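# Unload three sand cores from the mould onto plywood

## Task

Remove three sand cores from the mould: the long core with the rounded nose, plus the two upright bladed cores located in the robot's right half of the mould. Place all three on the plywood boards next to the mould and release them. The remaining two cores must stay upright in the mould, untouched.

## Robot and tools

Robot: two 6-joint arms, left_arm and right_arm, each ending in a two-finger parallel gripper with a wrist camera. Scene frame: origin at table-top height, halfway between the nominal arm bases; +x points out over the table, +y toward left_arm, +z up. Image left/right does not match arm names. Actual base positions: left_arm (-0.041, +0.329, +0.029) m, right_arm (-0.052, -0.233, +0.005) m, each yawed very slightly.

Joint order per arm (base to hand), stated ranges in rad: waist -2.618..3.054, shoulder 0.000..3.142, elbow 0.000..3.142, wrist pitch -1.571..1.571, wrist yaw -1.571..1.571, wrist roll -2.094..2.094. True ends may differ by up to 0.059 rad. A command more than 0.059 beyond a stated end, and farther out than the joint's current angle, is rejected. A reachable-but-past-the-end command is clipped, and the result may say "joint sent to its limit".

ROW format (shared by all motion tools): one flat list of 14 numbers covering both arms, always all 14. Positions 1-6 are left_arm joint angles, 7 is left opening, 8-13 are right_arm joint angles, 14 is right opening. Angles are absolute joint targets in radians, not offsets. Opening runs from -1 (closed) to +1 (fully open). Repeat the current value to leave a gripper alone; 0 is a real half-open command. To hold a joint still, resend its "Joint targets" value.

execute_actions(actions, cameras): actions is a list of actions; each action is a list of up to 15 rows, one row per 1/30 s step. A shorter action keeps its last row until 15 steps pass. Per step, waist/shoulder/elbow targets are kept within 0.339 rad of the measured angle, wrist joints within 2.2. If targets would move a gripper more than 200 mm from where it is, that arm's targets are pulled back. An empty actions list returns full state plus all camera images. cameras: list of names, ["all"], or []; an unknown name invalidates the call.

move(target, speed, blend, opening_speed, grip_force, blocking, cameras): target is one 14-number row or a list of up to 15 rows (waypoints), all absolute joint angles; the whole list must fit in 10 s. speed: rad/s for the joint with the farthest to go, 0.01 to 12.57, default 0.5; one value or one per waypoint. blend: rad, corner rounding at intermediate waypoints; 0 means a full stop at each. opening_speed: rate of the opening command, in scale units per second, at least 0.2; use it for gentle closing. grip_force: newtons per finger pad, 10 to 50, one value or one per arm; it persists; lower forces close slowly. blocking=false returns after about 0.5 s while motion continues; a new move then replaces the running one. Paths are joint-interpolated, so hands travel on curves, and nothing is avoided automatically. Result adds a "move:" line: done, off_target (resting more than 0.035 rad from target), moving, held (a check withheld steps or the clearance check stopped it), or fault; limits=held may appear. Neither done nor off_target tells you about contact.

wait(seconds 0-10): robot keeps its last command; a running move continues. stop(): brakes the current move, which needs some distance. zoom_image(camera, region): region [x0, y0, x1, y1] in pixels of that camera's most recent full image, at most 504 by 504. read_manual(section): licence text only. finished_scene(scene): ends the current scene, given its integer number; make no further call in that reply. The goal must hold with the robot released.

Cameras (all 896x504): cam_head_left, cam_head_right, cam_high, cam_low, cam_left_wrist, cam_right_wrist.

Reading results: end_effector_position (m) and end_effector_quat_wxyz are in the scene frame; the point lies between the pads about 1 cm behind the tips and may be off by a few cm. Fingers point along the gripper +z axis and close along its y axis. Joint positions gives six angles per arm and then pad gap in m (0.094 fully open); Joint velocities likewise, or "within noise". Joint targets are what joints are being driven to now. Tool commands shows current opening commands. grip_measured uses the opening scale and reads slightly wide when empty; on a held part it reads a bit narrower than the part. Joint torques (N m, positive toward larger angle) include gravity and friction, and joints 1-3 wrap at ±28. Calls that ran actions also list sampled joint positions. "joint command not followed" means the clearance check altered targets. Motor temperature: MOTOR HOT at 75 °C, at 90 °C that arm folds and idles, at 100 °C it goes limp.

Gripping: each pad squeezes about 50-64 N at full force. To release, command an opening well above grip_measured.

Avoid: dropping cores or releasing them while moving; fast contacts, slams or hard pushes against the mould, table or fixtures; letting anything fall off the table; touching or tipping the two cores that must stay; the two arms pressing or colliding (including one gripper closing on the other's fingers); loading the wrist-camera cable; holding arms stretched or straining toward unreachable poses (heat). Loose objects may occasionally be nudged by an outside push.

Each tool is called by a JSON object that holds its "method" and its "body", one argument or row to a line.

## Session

{"method": "move", "body": {
  "target": [-0.338,1.345,1.346,-0.874,0,0,0.7,0.335,1.379,1.471,-0.965,0,0,0.5],
  "speed": 0.8,
  "cameras": ["all"]
}}

Scene clock: 2.23 s.
left_arm: end_effector_position=(+0.2985, +0.2012, +0.2613) grip_measured=+0.701 end_effector_quat_wxyz=(+0.332, +0.163, +0.928, -0.057) | right_arm: end_effector_position=(+0.2986, -0.1308, +0.2624) grip_measured=+0.502 end_effector_quat_wxyz=(+0.333, -0.128, +0.933, +0.045)
Joint positions: left_arm=[-0.342 1.338 1.315 -0.861 -0.015 -0.014 0.08] | right_arm=[0.341 1.372 1.443 -0.957 0.012 0.013 0.071]
Joint torques (N m): left_arm=[0.36 -4.18 11.03 1.48 0.23 0.16] | right_arm=[-0.24 -4.83 8.61 1.32 -0.13 -0.23]
Motor temperatures (°C): left_arm=[23 30 38 30 22 22 25] | right_arm=[25 32 30 32 21 24 22]
Heat: left arm: 38 °C; right arm: 32 °C.
Joint targets: left_arm=[-0.338 1.345 1.346 -0.874 0.000 0.000] | right_arm=[0.335 1.379 1.471 -0.965 0.000 0.000]
move: done

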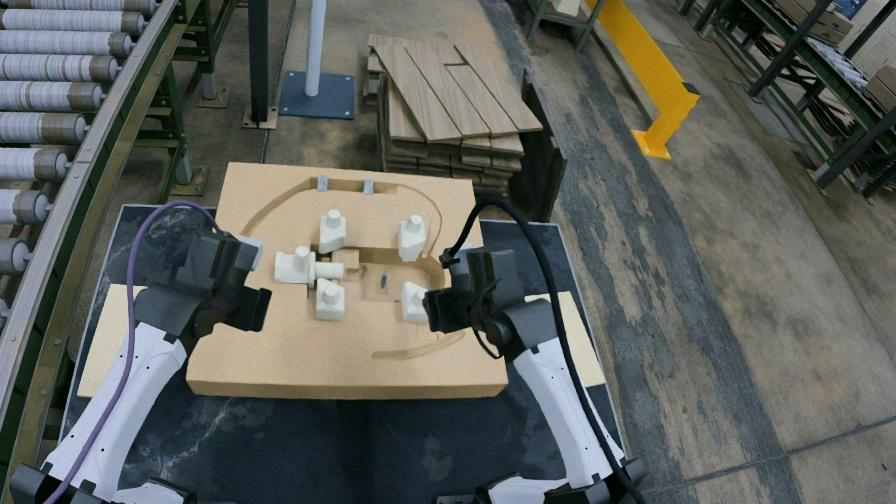

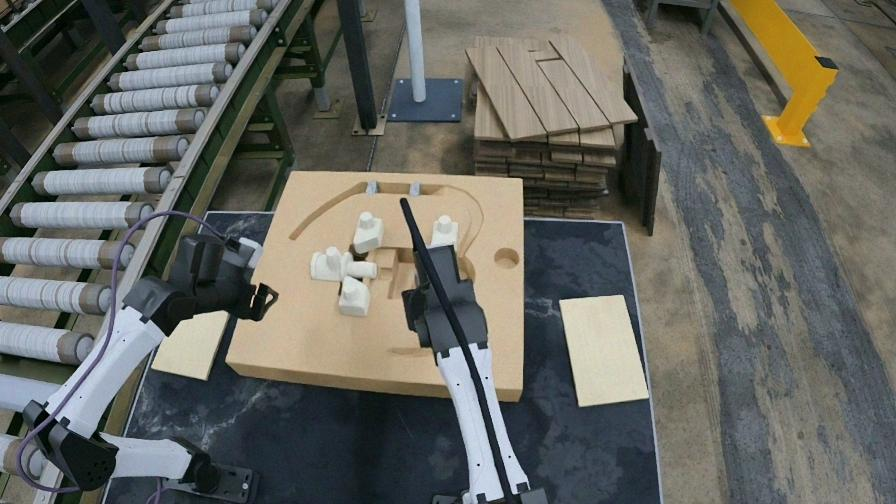

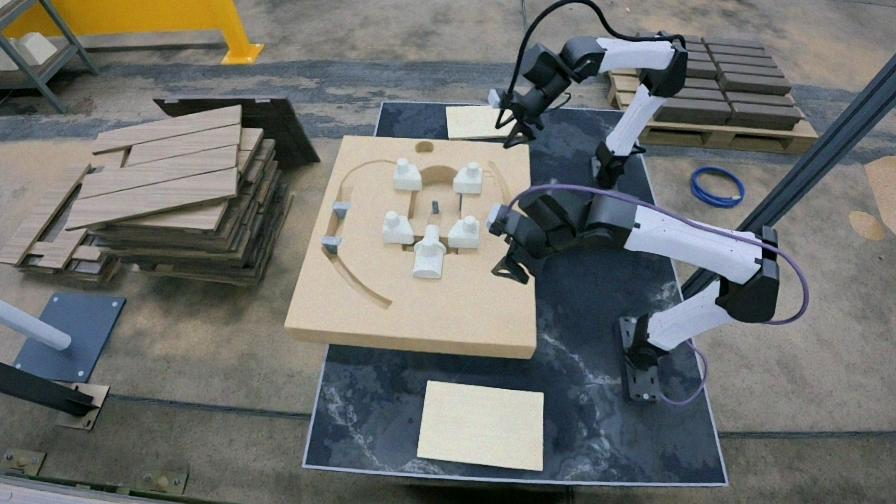

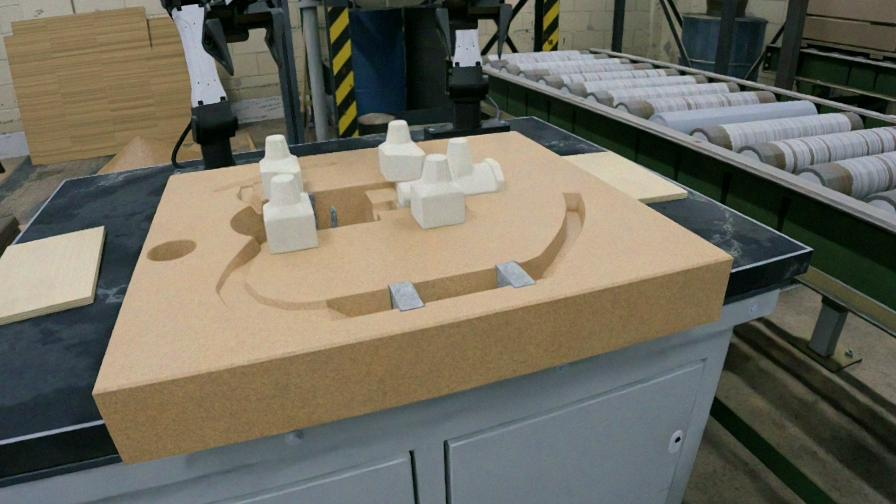

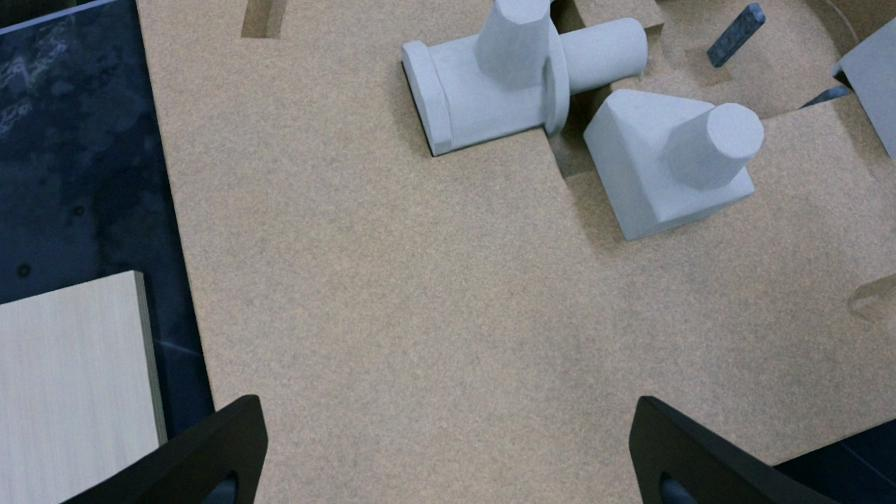

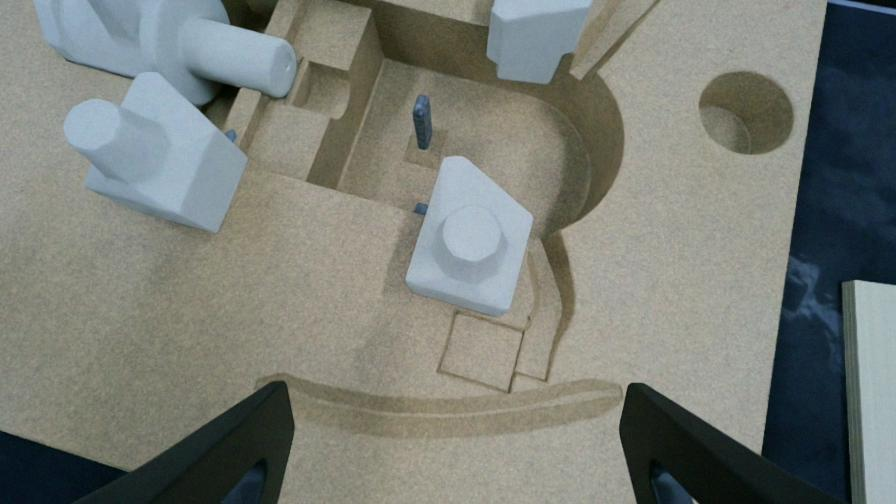

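{"method": "move", "body": {
  "target": [-0.403,1.60,0.88,0.36,0,0,0.6,0.307,1.099,0.459,0.29,0,0,0.5],
  "speed": 0.8,
  "cameras": ["cam_left_wrist","cam_right_wrist"]
}}

Scene clock: 17.20 s.
left_arm: end_effector_position=(+0.4023, +0.1319, +0.2109) grip_measured=+0.602 end_effector_quat_wxyz=(+0.562, +0.163, +0.802, -0.119) | right_arm: end_effector_position=(+0.3018, -0.1402, +0.1633) grip_measured=+0.502 end_effector_quat_wxyz=(+0.556, -0.101, +0.822, +0.072)
Joint positions: left_arm=[-0.398 1.59 0.896 0.347 -0.012 -0.013 0.075] | right_arm=[0.313 1.114 0.465 0.269 0.012 0.012 0.071]
Joint torques (N m): left_arm=[-0.54 -6.11 6.75 2.27 0.19 0.14] | right_arm=[-0.31 -5.08 6.32 2.13 -0.14 -0.17]
Motor temperatures (°C): left_arm=[23 31 43 32 22 22 25] | right_arm=[25 33 33 34 21 24 22]
Heat: left arm: 43 °C; right arm: 34 °C.
Joint targets: left_arm=[-0.403 1.600 0.880 0.360 0.000 0.000] | right_arm=[0.307 1.099 0.459 0.290 0.000 0.000]
move: done
Images, in order (width x height): cam_left_wrist 896x504, cam_right_wrist 896x504.

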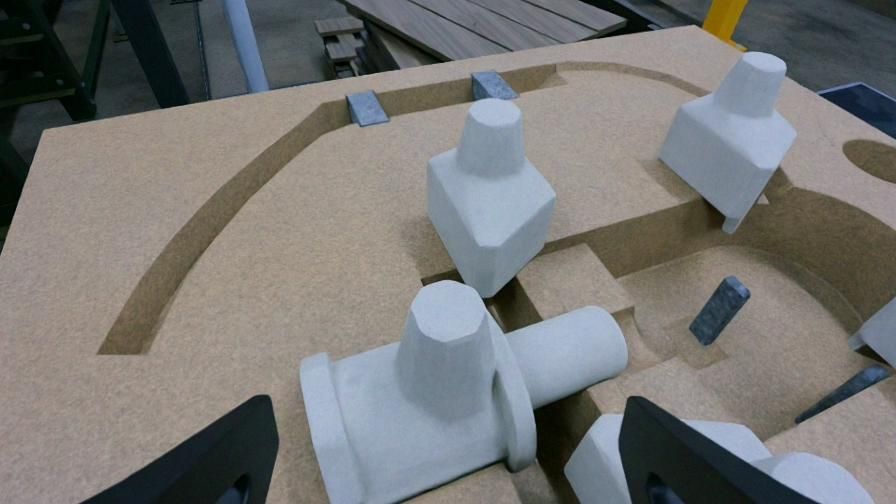

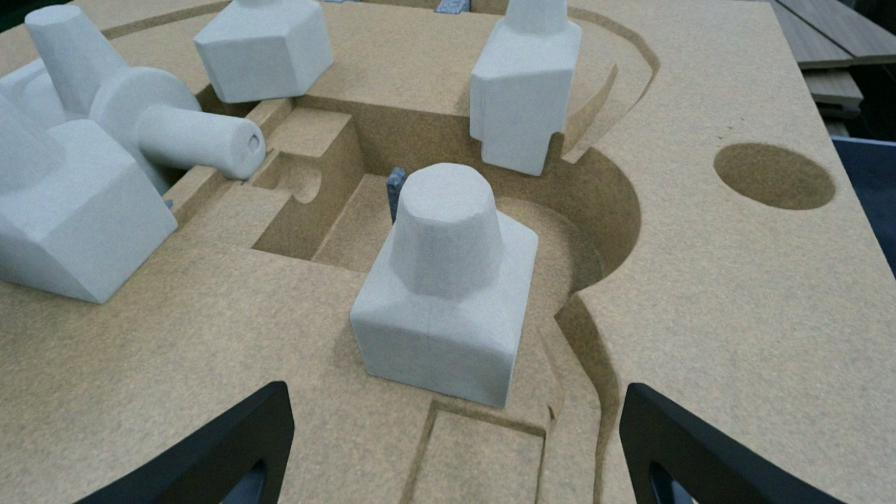

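{"method": "move", "body": {
  "target": [
    [-0.410,1.92,1.112,0.46,0,0,0.6,0.313,1.526,0.648,0.5475,0,0,0.5],
    [-0.410,1.92,1.112,0.46,0,0,-0.5,0.313,1.526,0.648,0.5475,0,0,-0.45]
  ],
  "speed": [0.4,0.4],
  "opening_speed": 1.0,
  "cameras": ["cam_left_wrist","cam_right_wrist","cam_low"]
}}

Scene clock: 24.43 s.
left_arm: end_effector_position=(+0.4585, +0.1043, +0.1604) grip_measured=-0.263 end_effector_quat_wxyz=(+0.549, +0.167, +0.810, -0.116) | right_arm: end_effector_position=(+0.3752, -0.1200, +0.1501) grip_measured=-0.247 end_effector_quat_wxyz=(+0.577, -0.102, +0.807, +0.074)
Joint positions: left_arm=[-0.403 1.906 1.081 0.447 -0.013 -0.011 0.035] | right_arm=[0.313 1.516 0.629 0.558 0.01 0.006 0.035]
Joint torques (N m): left_arm=[-0.87 -8.01 10.65 2.23 0.21 0.11] | right_arm=[0.27 -5.91 7.64 1.81 -0.09 -0.1]
Heat: left arm: 43 °C; right arm: 36 °C.
Joint targets: left_arm=[-0.410 1.920 1.112 0.460 0.000 0.000] | right_arm=[0.313 1.526 0.648 0.547 0.000 0.000]
move: done
Images, in order (width x height): cam_low 896x504, cam_left_wrist 896x504, cam_right_wrist 896x504.

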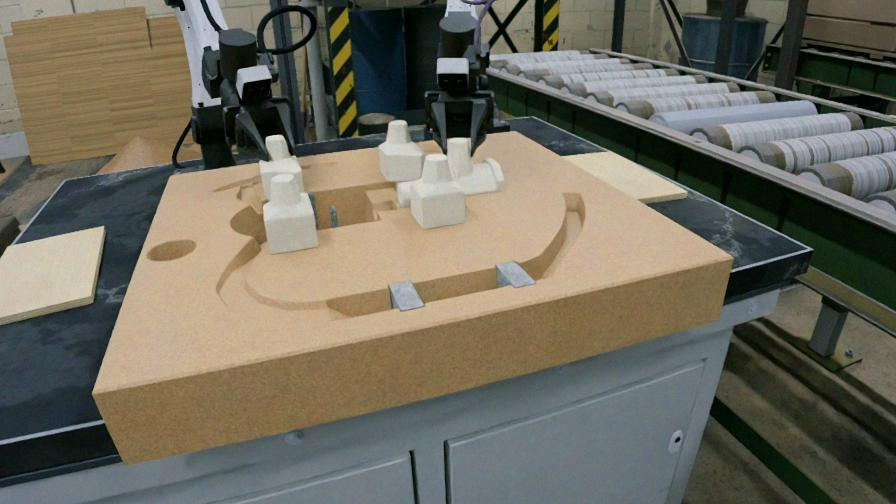

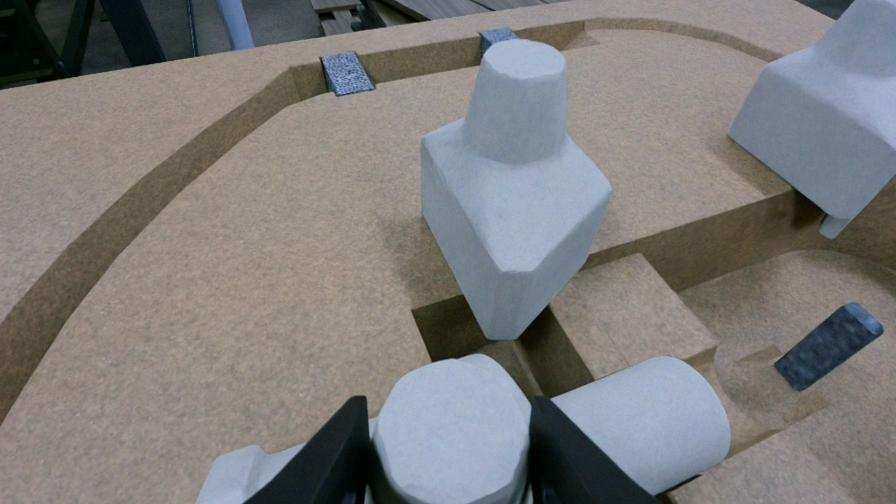

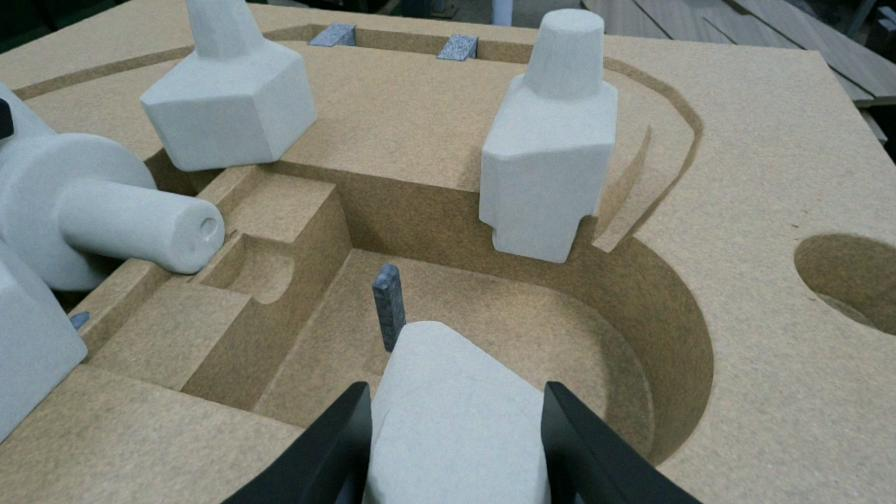

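{"method": "move", "body": {
  "target": [-0.410,1.67,1.36,0.2,0,0,-0.5,0.313,1.33,0.88,0.32,0,0,-0.45],
  "speed": 0.18,
  "cameras": ["cam_low","cam_high"]
}}

Scene clock: 45.57 s.
left_arm: end_effector_position=(+0.4563, +0.1094, +0.1732) grip_measured=-0.272 end_effector_quat_wxyz=(+0.479, +0.168, +0.856, -0.102) | right_arm: end_effector_position=(+0.3802, -0.1187, +0.2363) grip_measured=-0.247 end_effector_quat_wxyz=(+0.598, -0.100, +0.792, +0.077)
Joint positions: left_arm=[-0.396 1.867 1.253 0.066 -0.013 -0.024 0.034] | right_arm=[0.313 1.368 0.834 0.256 0.01 0.006 0.035]
Joint torques (N m): left_arm=[-1.46 -26.21 17.99 3.31 0.19 0.25] | right_arm=[0.39 -10 10.32 2.53 -0.1 -0.12]
Motor temperatures (°C): left_arm=[23 40 47 38 22 22 26] | right_arm=[25 34 36 39 21 24 23]
Heat: left arm: 47 °C; right arm: 39 °C.
Joint targets: left_arm=[-0.410 1.670 1.360 0.200 0.000 0.000] | right_arm=[0.313 1.330 0.880 0.320 0.000 0.000]
move: off_target (left_arm, right_arm); left_arm: the shoulder is farthest, 0.197 rad from its target; right_arm: the wrist pitch is farthest, 0.064 rad from its target
Images, in order (width x height): cam_high 896x504, cam_low 896x504.

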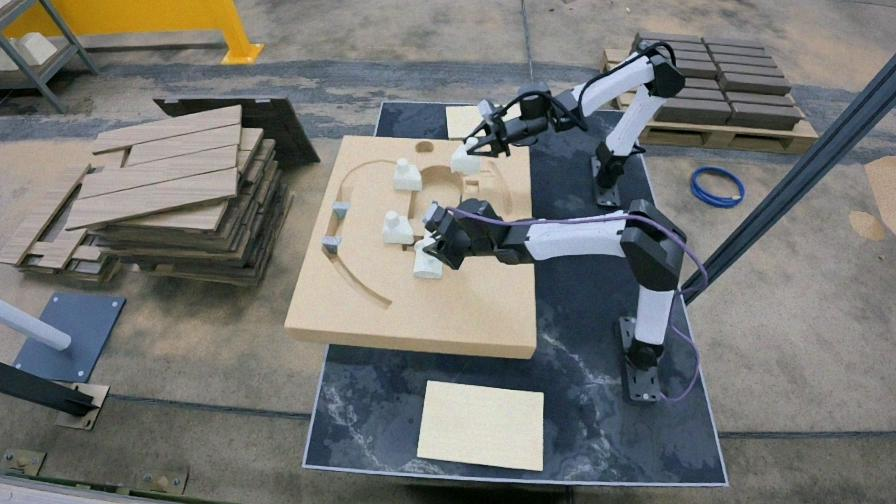

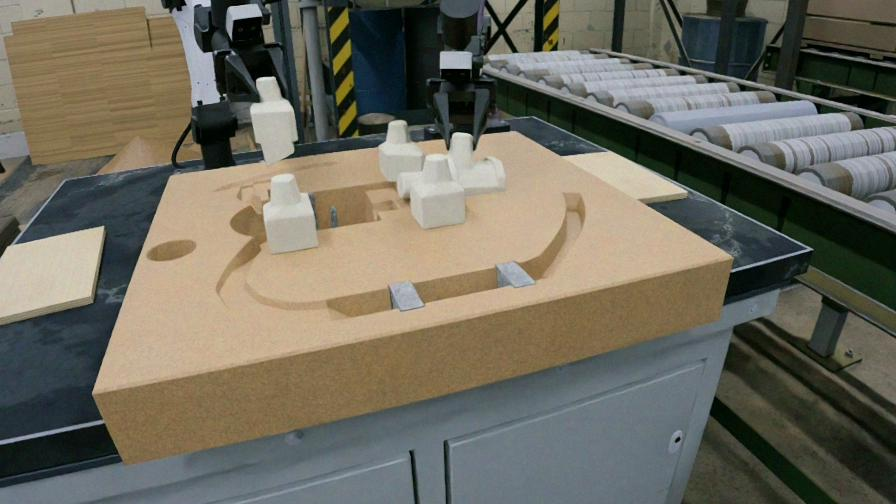

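{"method": "move", "body": {
  "target": [
    [-0.408,1.91,1.12,0.52,0,0,-0.5,0.313,1.33,0.88,0.32,0,0,-0.45],
    [-0.406,1.83,1.22,0.45,0,0,-0.5,0.313,1.33,0.88,0.32,0,0,-0.45]
  ],
  "speed": 0.2,
  "cameras": ["cam_low"]
}}

{"method": "zoom_image", "body": {
  "camera": "cam_low",
  "region": [360, 60, 560, 250]
}}

Scene clock: 57.57 s.
left_arm: end_effector_position=(+0.4609, +0.1020, +0.1669) grip_measured=-0.272 end_effector_quat_wxyz=(+0.530, +0.170, +0.823, -0.114) | right_arm: end_effector_position=(+0.3802, -0.1187, +0.2363) grip_measured=-0.247 end_effector_quat_wxyz=(+0.598, -0.100, +0.792, +0.077)
Joint positions: left_arm=[-0.403 1.897 1.148 0.324 -0.009 -0.013 0.034] | right_arm=[0.313 1.368 0.834 0.256 0.01 0.006 0.035]
Joint torques (N m): left_arm=[-0.34 -15.01 14.63 3.34 0.17 0.14] | right_arm=[0.38 -9.95 10.37 2.48 -0.13 -0.13]
Motor temperatures (°C): left_arm=[23 63 55 45 22 22 26] | right_arm=[25 36 38 41 21 24 23]
Heat: left arm: 63 °C; right arm: 41 °C.
Joint targets: left_arm=[-0.406 1.830 1.220 0.450 0.000 0.000] | right_arm=[0.313 1.330 0.880 0.320 0.000 0.000]
move: off_target (left_arm, right_arm); left_arm: the wrist pitch is farthest, 0.126 rad from its target; right_arm: the wrist pitch is farthest, 0.064 rad from its target
Images, in order (width x height): cam_low 896x504.

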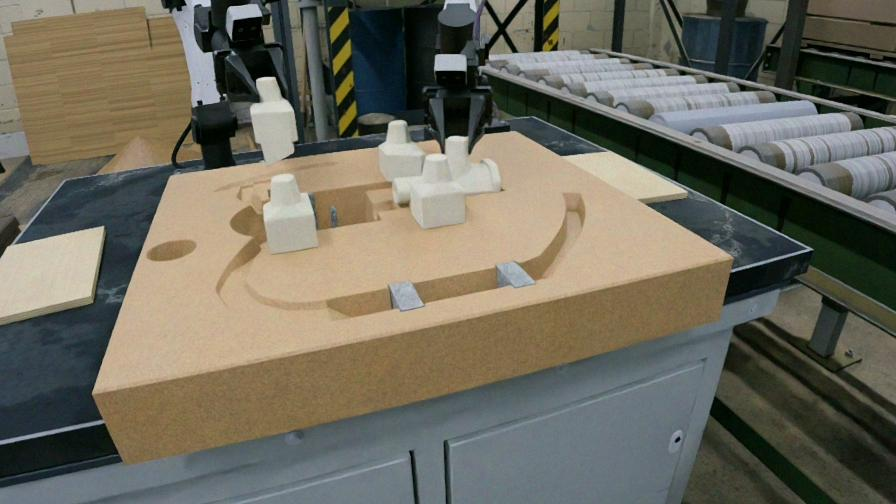

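Scaled by 2.520 from the camera's 896x504 image, which has a finer 1280x720 frame.

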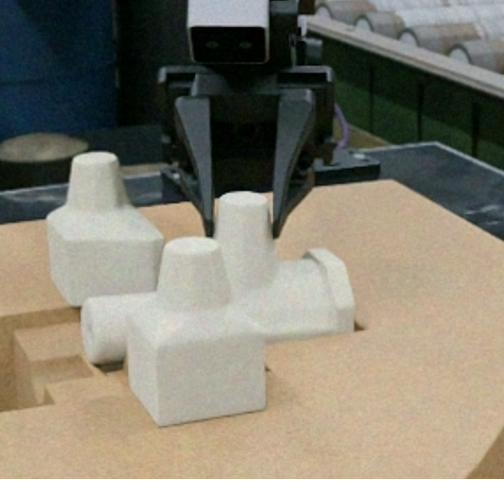

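{"method": "move", "body": {
  "target": [
    [-0.410,1.83,1.23,0.53,0,0,-0.5,0.313,1.33,0.88,0.32,0,0,-0.45],
    [-0.412,1.735,1.335,0.35,0,0,-0.5,0.313,1.33,0.88,0.32,0,0,-0.45]
  ],
  "speed": 0.15,
  "cameras": ["cam_low"]
}}

Scene clock: 63.67 s.
left_arm: end_effector_position=(+0.4618, +0.0986, +0.2263) grip_measured=-0.272 end_effector_quat_wxyz=(+0.547, +0.170, +0.811, -0.120) | right_arm: end_effector_position=(+0.3802, -0.1187, +0.2363) grip_measured=-0.247 end_effector_quat_wxyz=(+0.598, -0.100, +0.792, +0.077)
Joint positions: left_arm=[-0.408 1.814 1.251 0.182 -0.008 -0.013 0.034] | right_arm=[0.313 1.368 0.834 0.256 0.01 0.006 0.035]
Joint torques (N m): left_arm=[-0.49 -15.84 16.21 3.78 0.16 0.13] | right_arm=[0.27 -10.09 10.25 2.49 -0.09 -0.13]
Motor temperatures (°C): left_arm=[23 66 57 47 22 22 27] | right_arm=[25 36 39 41 21 24 24]
Heat: left arm: 66 °C; right arm: 41 °C.
Joint targets: left_arm=[-0.412 1.735 1.335 0.350 0.000 0.000] | right_arm=[0.313 1.330 0.880 0.320 0.000 0.000]
move: off_target (left_arm, right_arm); left_arm: the wrist pitch is farthest, 0.168 rad from its target; right_arm: the wrist pitch is farthest, 0.064 rad from its target
Images, in order (width x height): cam_low 896x504.

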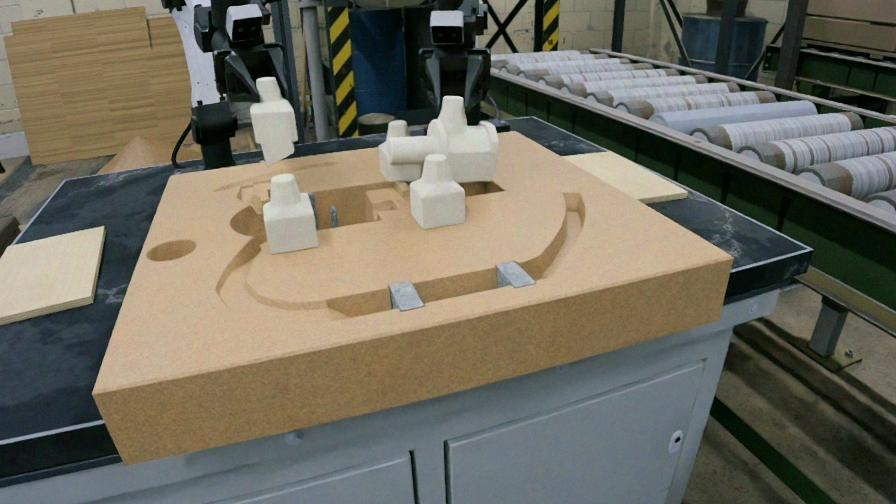

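{"method": "move", "body": {
  "target": [
    [-0.40,1.66,1.375,0.26,0,0,-0.5,0.25,1.33,0.89,0.32,0,0,-0.45],
    [0.0,1.475,1.03,0.33,0,0,-0.5,-0.3,1.36,0.94,0.32,-0.2,-0.4,-0.45],
    [0.369,1.28,0.67,0.43,0,0,-0.5,-0.629,1.575,0.985,0.37,-0.54,-1.87,-0.45],
    [0.369,1.47,0.41,0.865,0,0,-0.5,-0.629,2.0,0.72,1.034,-0.54,-1.87,-0.45]
  ],
  "speed": [0.2,0.6,0.6,0.35],
  "blend": [0.03,0.2,0.1,0],
  "cameras": ["cam_low","cam_high","cam_head_right","cam_right_wrist","cam_left_wrist"]
}}

{"method": "zoom_image", "body": {
  "camera": "cam_low",
  "region": [0, 130, 160, 330]
}}

{"method": "zoom_image", "body": {
  "camera": "cam_low",
  "region": [520, 60, 700, 220]
}}

{"method": "zoom_image", "body": {
  "camera": "cam_head_right",
  "region": [480, 250, 680, 420]
}}

Scene clock: 76.67 s.
left_arm: end_effector_position=(+0.3329, +0.4608, +0.1287) grip_measured=-0.273 end_effector_quat_wxyz=(+0.559, -0.142, +0.812, +0.093) | right_arm: end_effector_position=(+0.3682, -0.4578, +0.0638) grip_measured=-0.247 end_effector_quat_wxyz=(-0.369, +0.563, -0.575, +0.466)
Joint positions: left_arm=[0.366 1.482 0.402 0.713 0.005 -0.007 0.034] | right_arm=[-0.624 2.002 0.714 0.944 -0.521 -1.853 0.035]
Joint torques (N m): left_arm=[0.28 -5.74 7.42 3.62 0.05 0.08] | right_arm=[-0.18 -9.78 4.83 2.54 -0.36 -0.19]
Motor temperatures (°C): left_arm=[23 64 55 52 22 22 27] | right_arm=[25 37 41 43 21 24 24]
Heat: left arm: 64 °C; right arm: 43 °C.
Joint targets: left_arm=[0.369 1.470 0.410 0.865 0.000 0.000] | right_arm=[-0.629 2.000 0.720 1.034 -0.540 -1.870]
move: off_target (left_arm, right_arm); left_arm: the wrist pitch is farthest, 0.152 rad from its target; right_arm: the wrist pitch is farthest, 0.090 rad from its target
Images, in order (width x height): cam_head_right 896x504, cam_high 896x504, cam_low 896x504, cam_left_wrist 896x504, cam_right_wrist 896x504.

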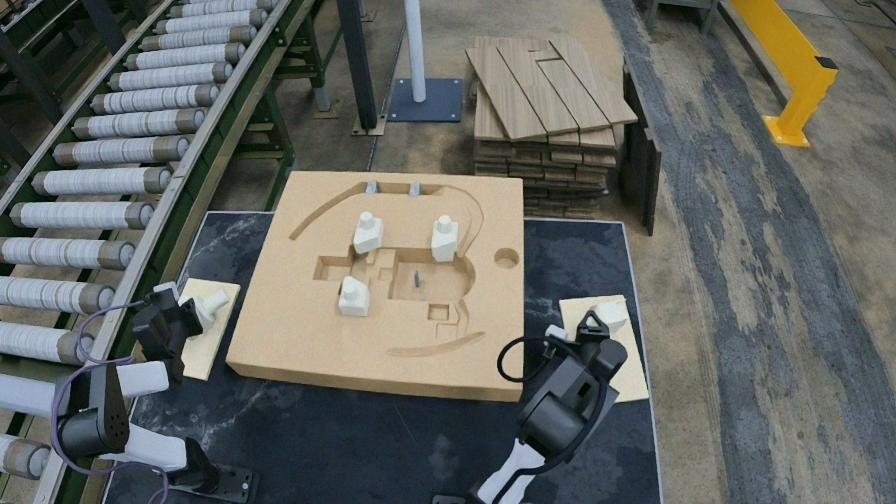

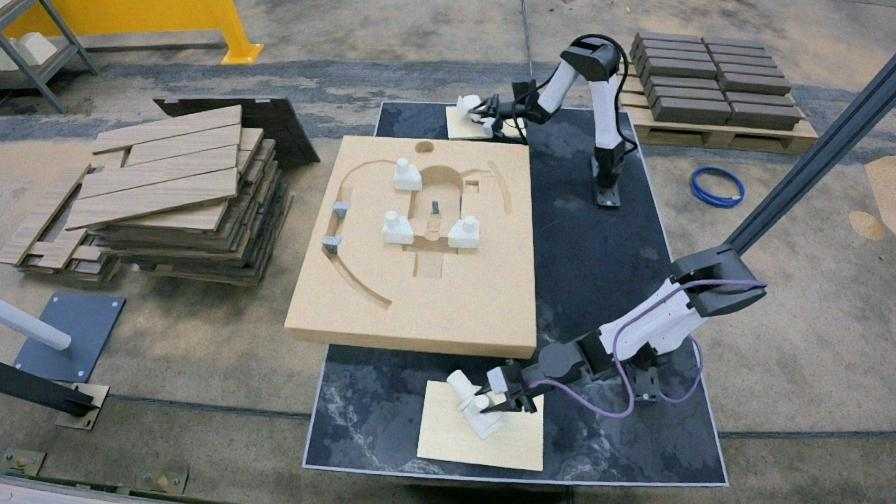

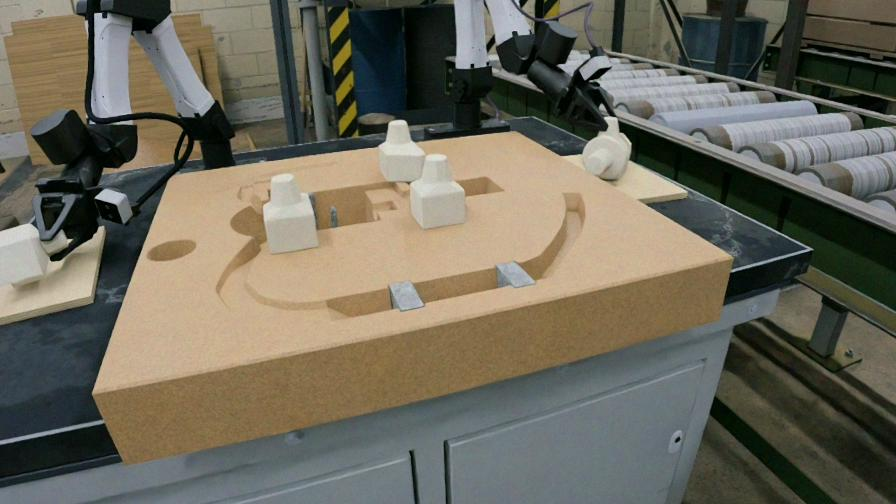

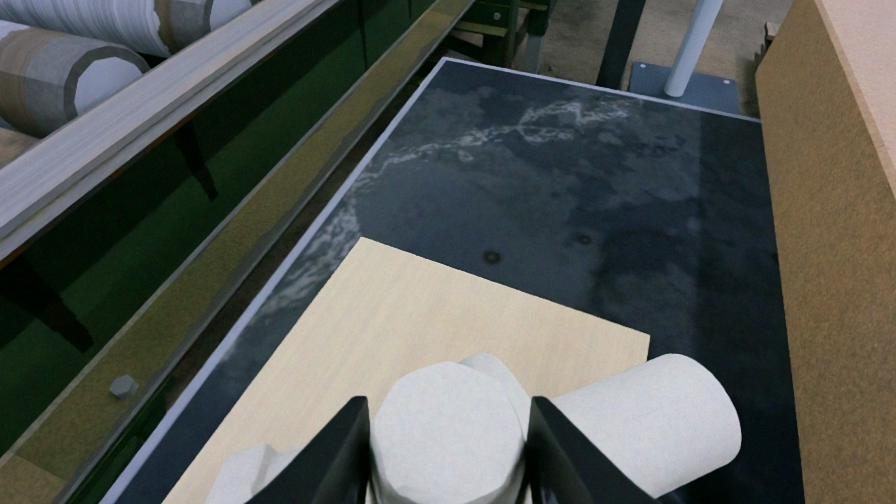

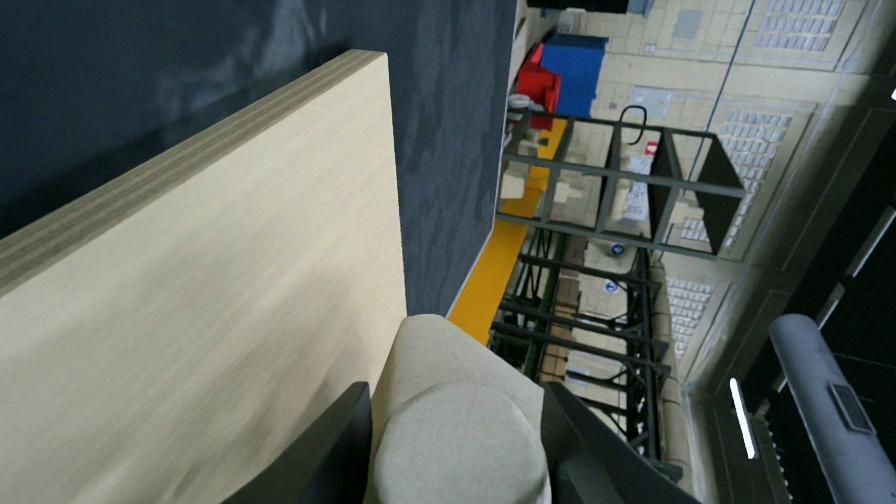

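Scaled by 2.520 from the camera's 896x504 image, which has a finer 1280x720 frame.

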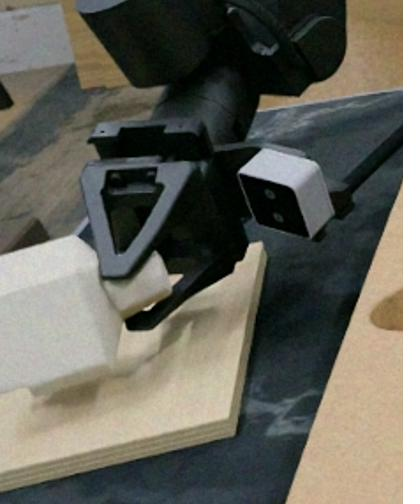

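Scaled by 2.800 from the camera's 896x504 image, which has a finer 1280x720 frame.

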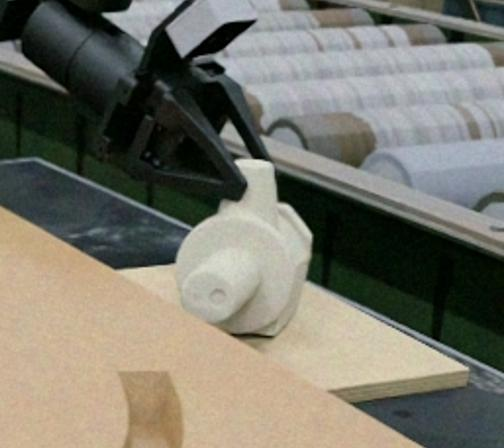

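Scaled by 2.520 from the camera's 896x504 image, which has a finer 1280x720 frame.

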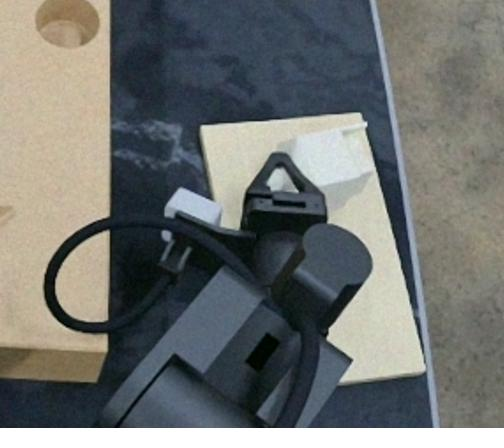

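{"method": "move", "body": {
  "target": [
    [0.369,1.50,0.41,0.88,0,0,-0.4,-0.629,2.08,0.72,1.112,-0.54,-1.87,-0.35]
  ],
  "speed": 0.09,
  "cameras": ["cam_low"]
}}

{"method": "zoom_image", "body": {
  "camera": "cam_low",
  "region": [0, 130, 160, 330]
}}

{"method": "zoom_image", "body": {
  "camera": "cam_low",
  "region": [520, 60, 700, 220]
}}

Scene clock: 86.97 s.
left_arm: end_effector_position=(+0.3357, +0.4618, +0.1281) grip_measured=-0.273 end_effector_quat_wxyz=(+0.564, -0.141, +0.808, +0.094) | right_arm: end_effector_position=(+0.3691, -0.4581, +0.0465) grip_measured=-0.247 end_effector_quat_wxyz=(-0.370, +0.563, -0.574, +0.467)
Joint positions: left_arm=[0.366 1.507 0.402 0.751 0.005 -0.006 0.034] | right_arm=[-0.624 2.077 0.714 1.021 -0.523 -1.853 0.035]
Joint torques (N m): left_arm=[0.25 -5.35 7.28 3.4 0.05 0.07] | right_arm=[-0.17 -9.72 4.52 2.63 -0.33 -0.15]
Motor temperatures (°C): left_arm=[23 57 52 56 22 22 27] | right_arm=[25 38 39 46 21 24 24]
Heat: left arm: 57 °C; right arm: 46 °C.
Joint targets: left_arm=[0.369 1.500 0.410 0.880 0.000 0.000] | right_arm=[-0.629 2.080 0.720 1.112 -0.540 -1.870]
move: off_target (left_arm, right_arm); left_arm: the wrist pitch is farthest, 0.129 rad from its target; right_arm: the wrist pitch is farthest, 0.091 rad from its target
Images, in order (width x height): cam_low 896x504.

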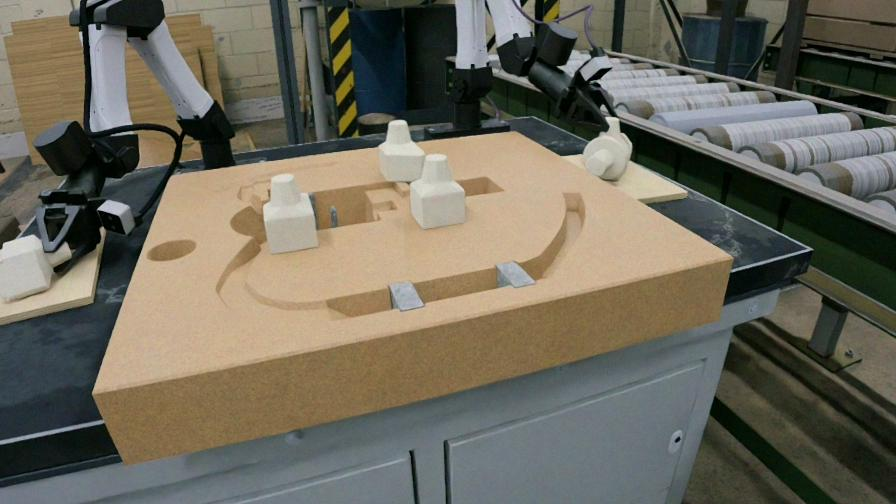

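Scaled by 2.520 from the camera's 896x504 image, which has a finer 1280x720 frame.

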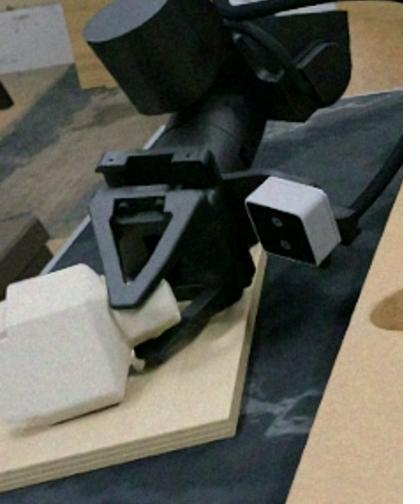

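Scaled by 2.800 from the camera's 896x504 image, which has a finer 1280x720 frame.

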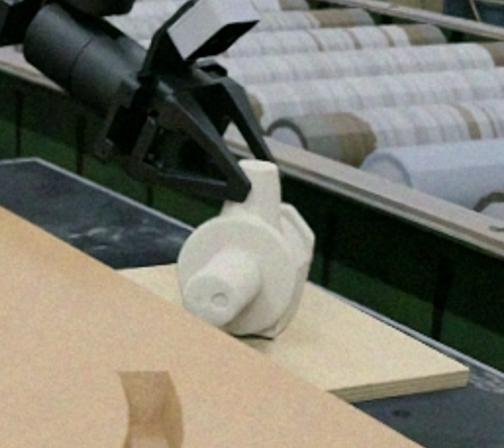

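{"method": "move", "body": {
  "target": [
    [0.369,1.50,0.41,0.865,0,0,-0.4,-0.629,2.115,0.72,1.142,-0.54,-1.87,-0.35],
    [0.369,1.50,0.41,0.865,0,0,0.2,-0.629,2.115,0.72,1.142,-0.54,-1.87,-0.03]
  ],
  "speed": 0.08,
  "opening_speed": 0.3,
  "cameras": ["cam_low","cam_high","cam_head_right","cam_right_wrist","cam_left_wrist"]
}}

{"method": "zoom_image", "body": {
  "camera": "cam_low",
  "region": [0, 130, 160, 330]
}}

{"method": "zoom_image", "body": {
  "camera": "cam_low",
  "region": [520, 60, 700, 220]
}}

{"method": "zoom_image", "body": {
  "camera": "cam_head_right",
  "region": [480, 250, 680, 420]
}}

Scene clock: 94.90 s.
left_arm: end_effector_position=(+0.3432, +0.4634, +0.1525) grip_measured=+0.198 end_effector_quat_wxyz=(+0.606, -0.134, +0.778, +0.099) | right_arm: end_effector_position=(+0.3720, -0.4584, +0.0499) grip_measured=-0.032 end_effector_quat_wxyz=(-0.375, +0.561, -0.557, +0.484)
Joint positions: left_arm=[0.365 1.507 0.402 0.854 0.01 -0.006 0.056] | right_arm=[-0.624 2.107 0.714 1.099 -0.533 -1.853 0.045]
Joint torques (N m): left_arm=[0.28 -5.46 7.38 2.25 -0.01 0.08] | right_arm=[-0.05 -9.35 4.45 2.16 -0.19 -0.19]
Motor temperatures (°C): left_arm=[23 53 50 55 22 22 27] | right_arm=[25 38 38 46 21 24 24]
Heat: left arm: 55 °C; right arm: 46 °C.
Joint targets: left_arm=[0.369 1.500 0.410 0.865 0.000 0.000] | right_arm=[-0.629 2.115 0.720 1.142 -0.540 -1.870]
move: off_target (right_arm); target 2's new numbers were sent with left_arm's wrist pitch 0.114 rad from that target; right_arm: the wrist pitch is farthest, 0.043 rad from its target
Images, in order (width x height): cam_head_right 896x504, cam_high 896x504, cam_low 896x504, cam_left_wrist 896x504, cam_right_wrist 896x504.

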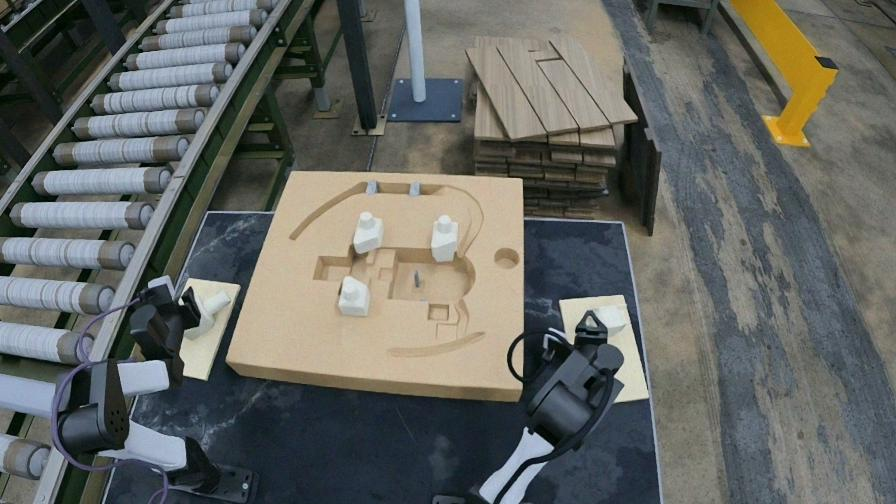

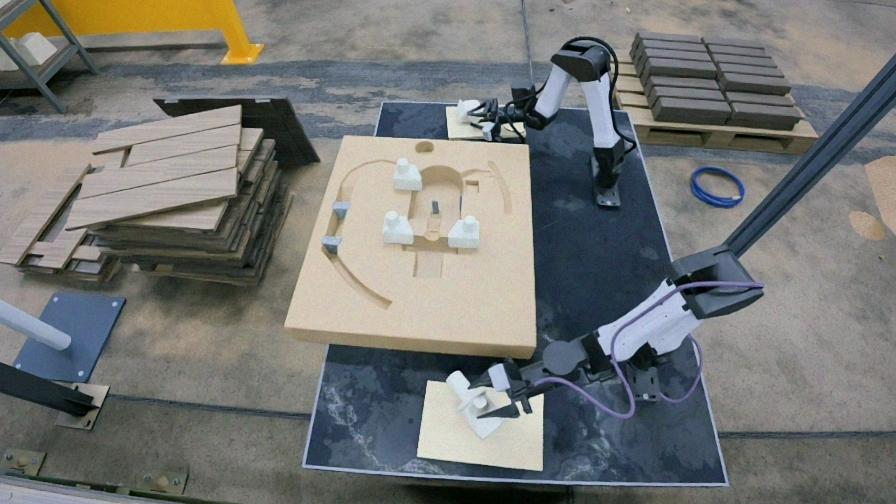

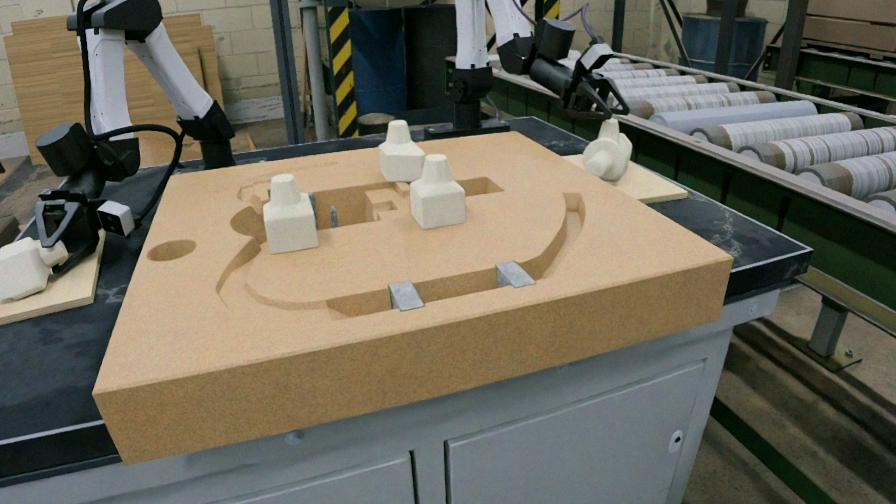

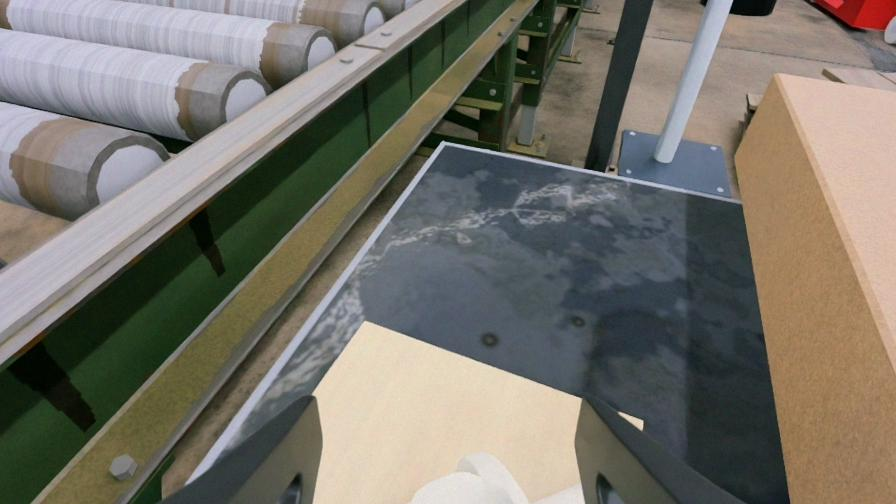

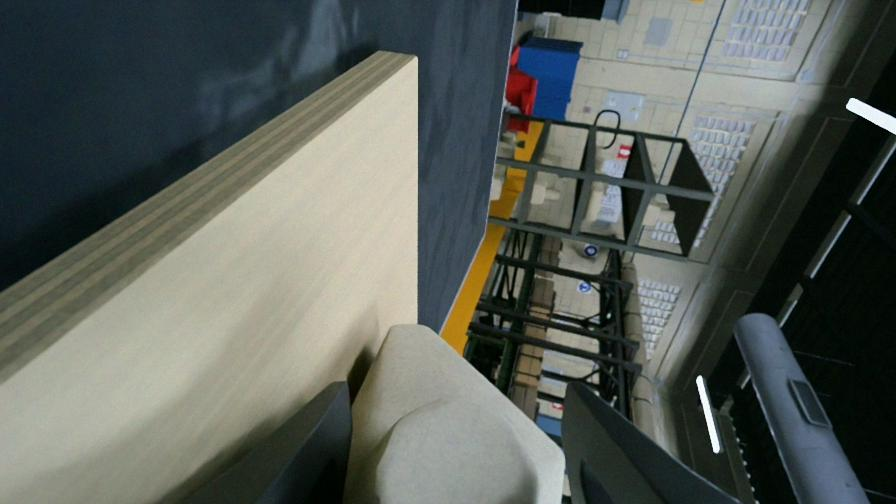

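Scaled by 2.520 from the camera's 896x504 image, which has a finer 1280x720 frame.

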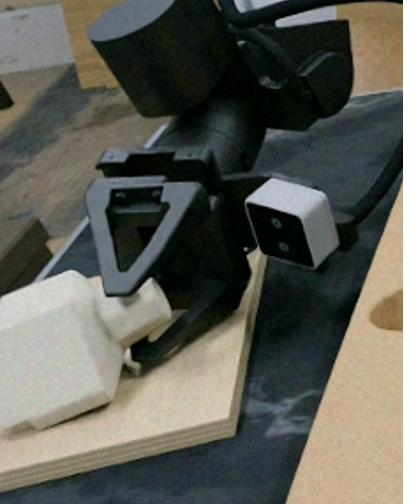

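Scaled by 2.800 from the camera's 896x504 image, which has a finer 1280x720 frame.

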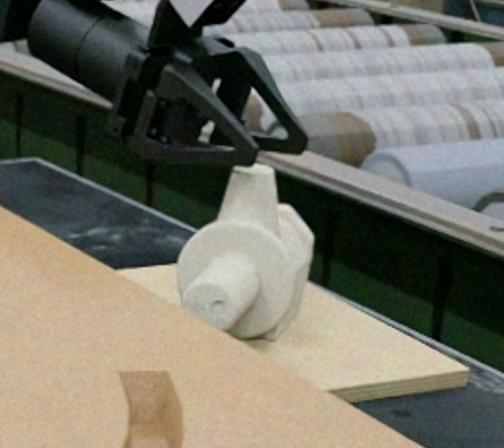

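Scaled by 2.520 from the camera's 896x504 image, which has a finer 1280x720 frame.

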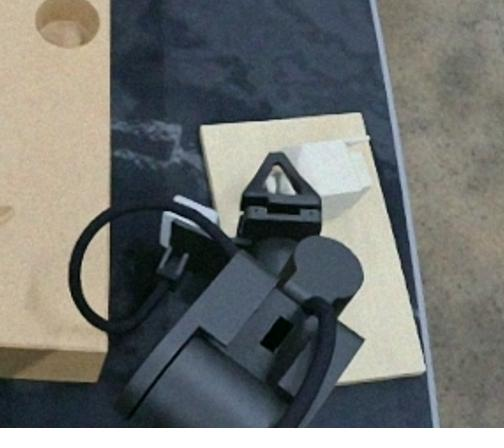

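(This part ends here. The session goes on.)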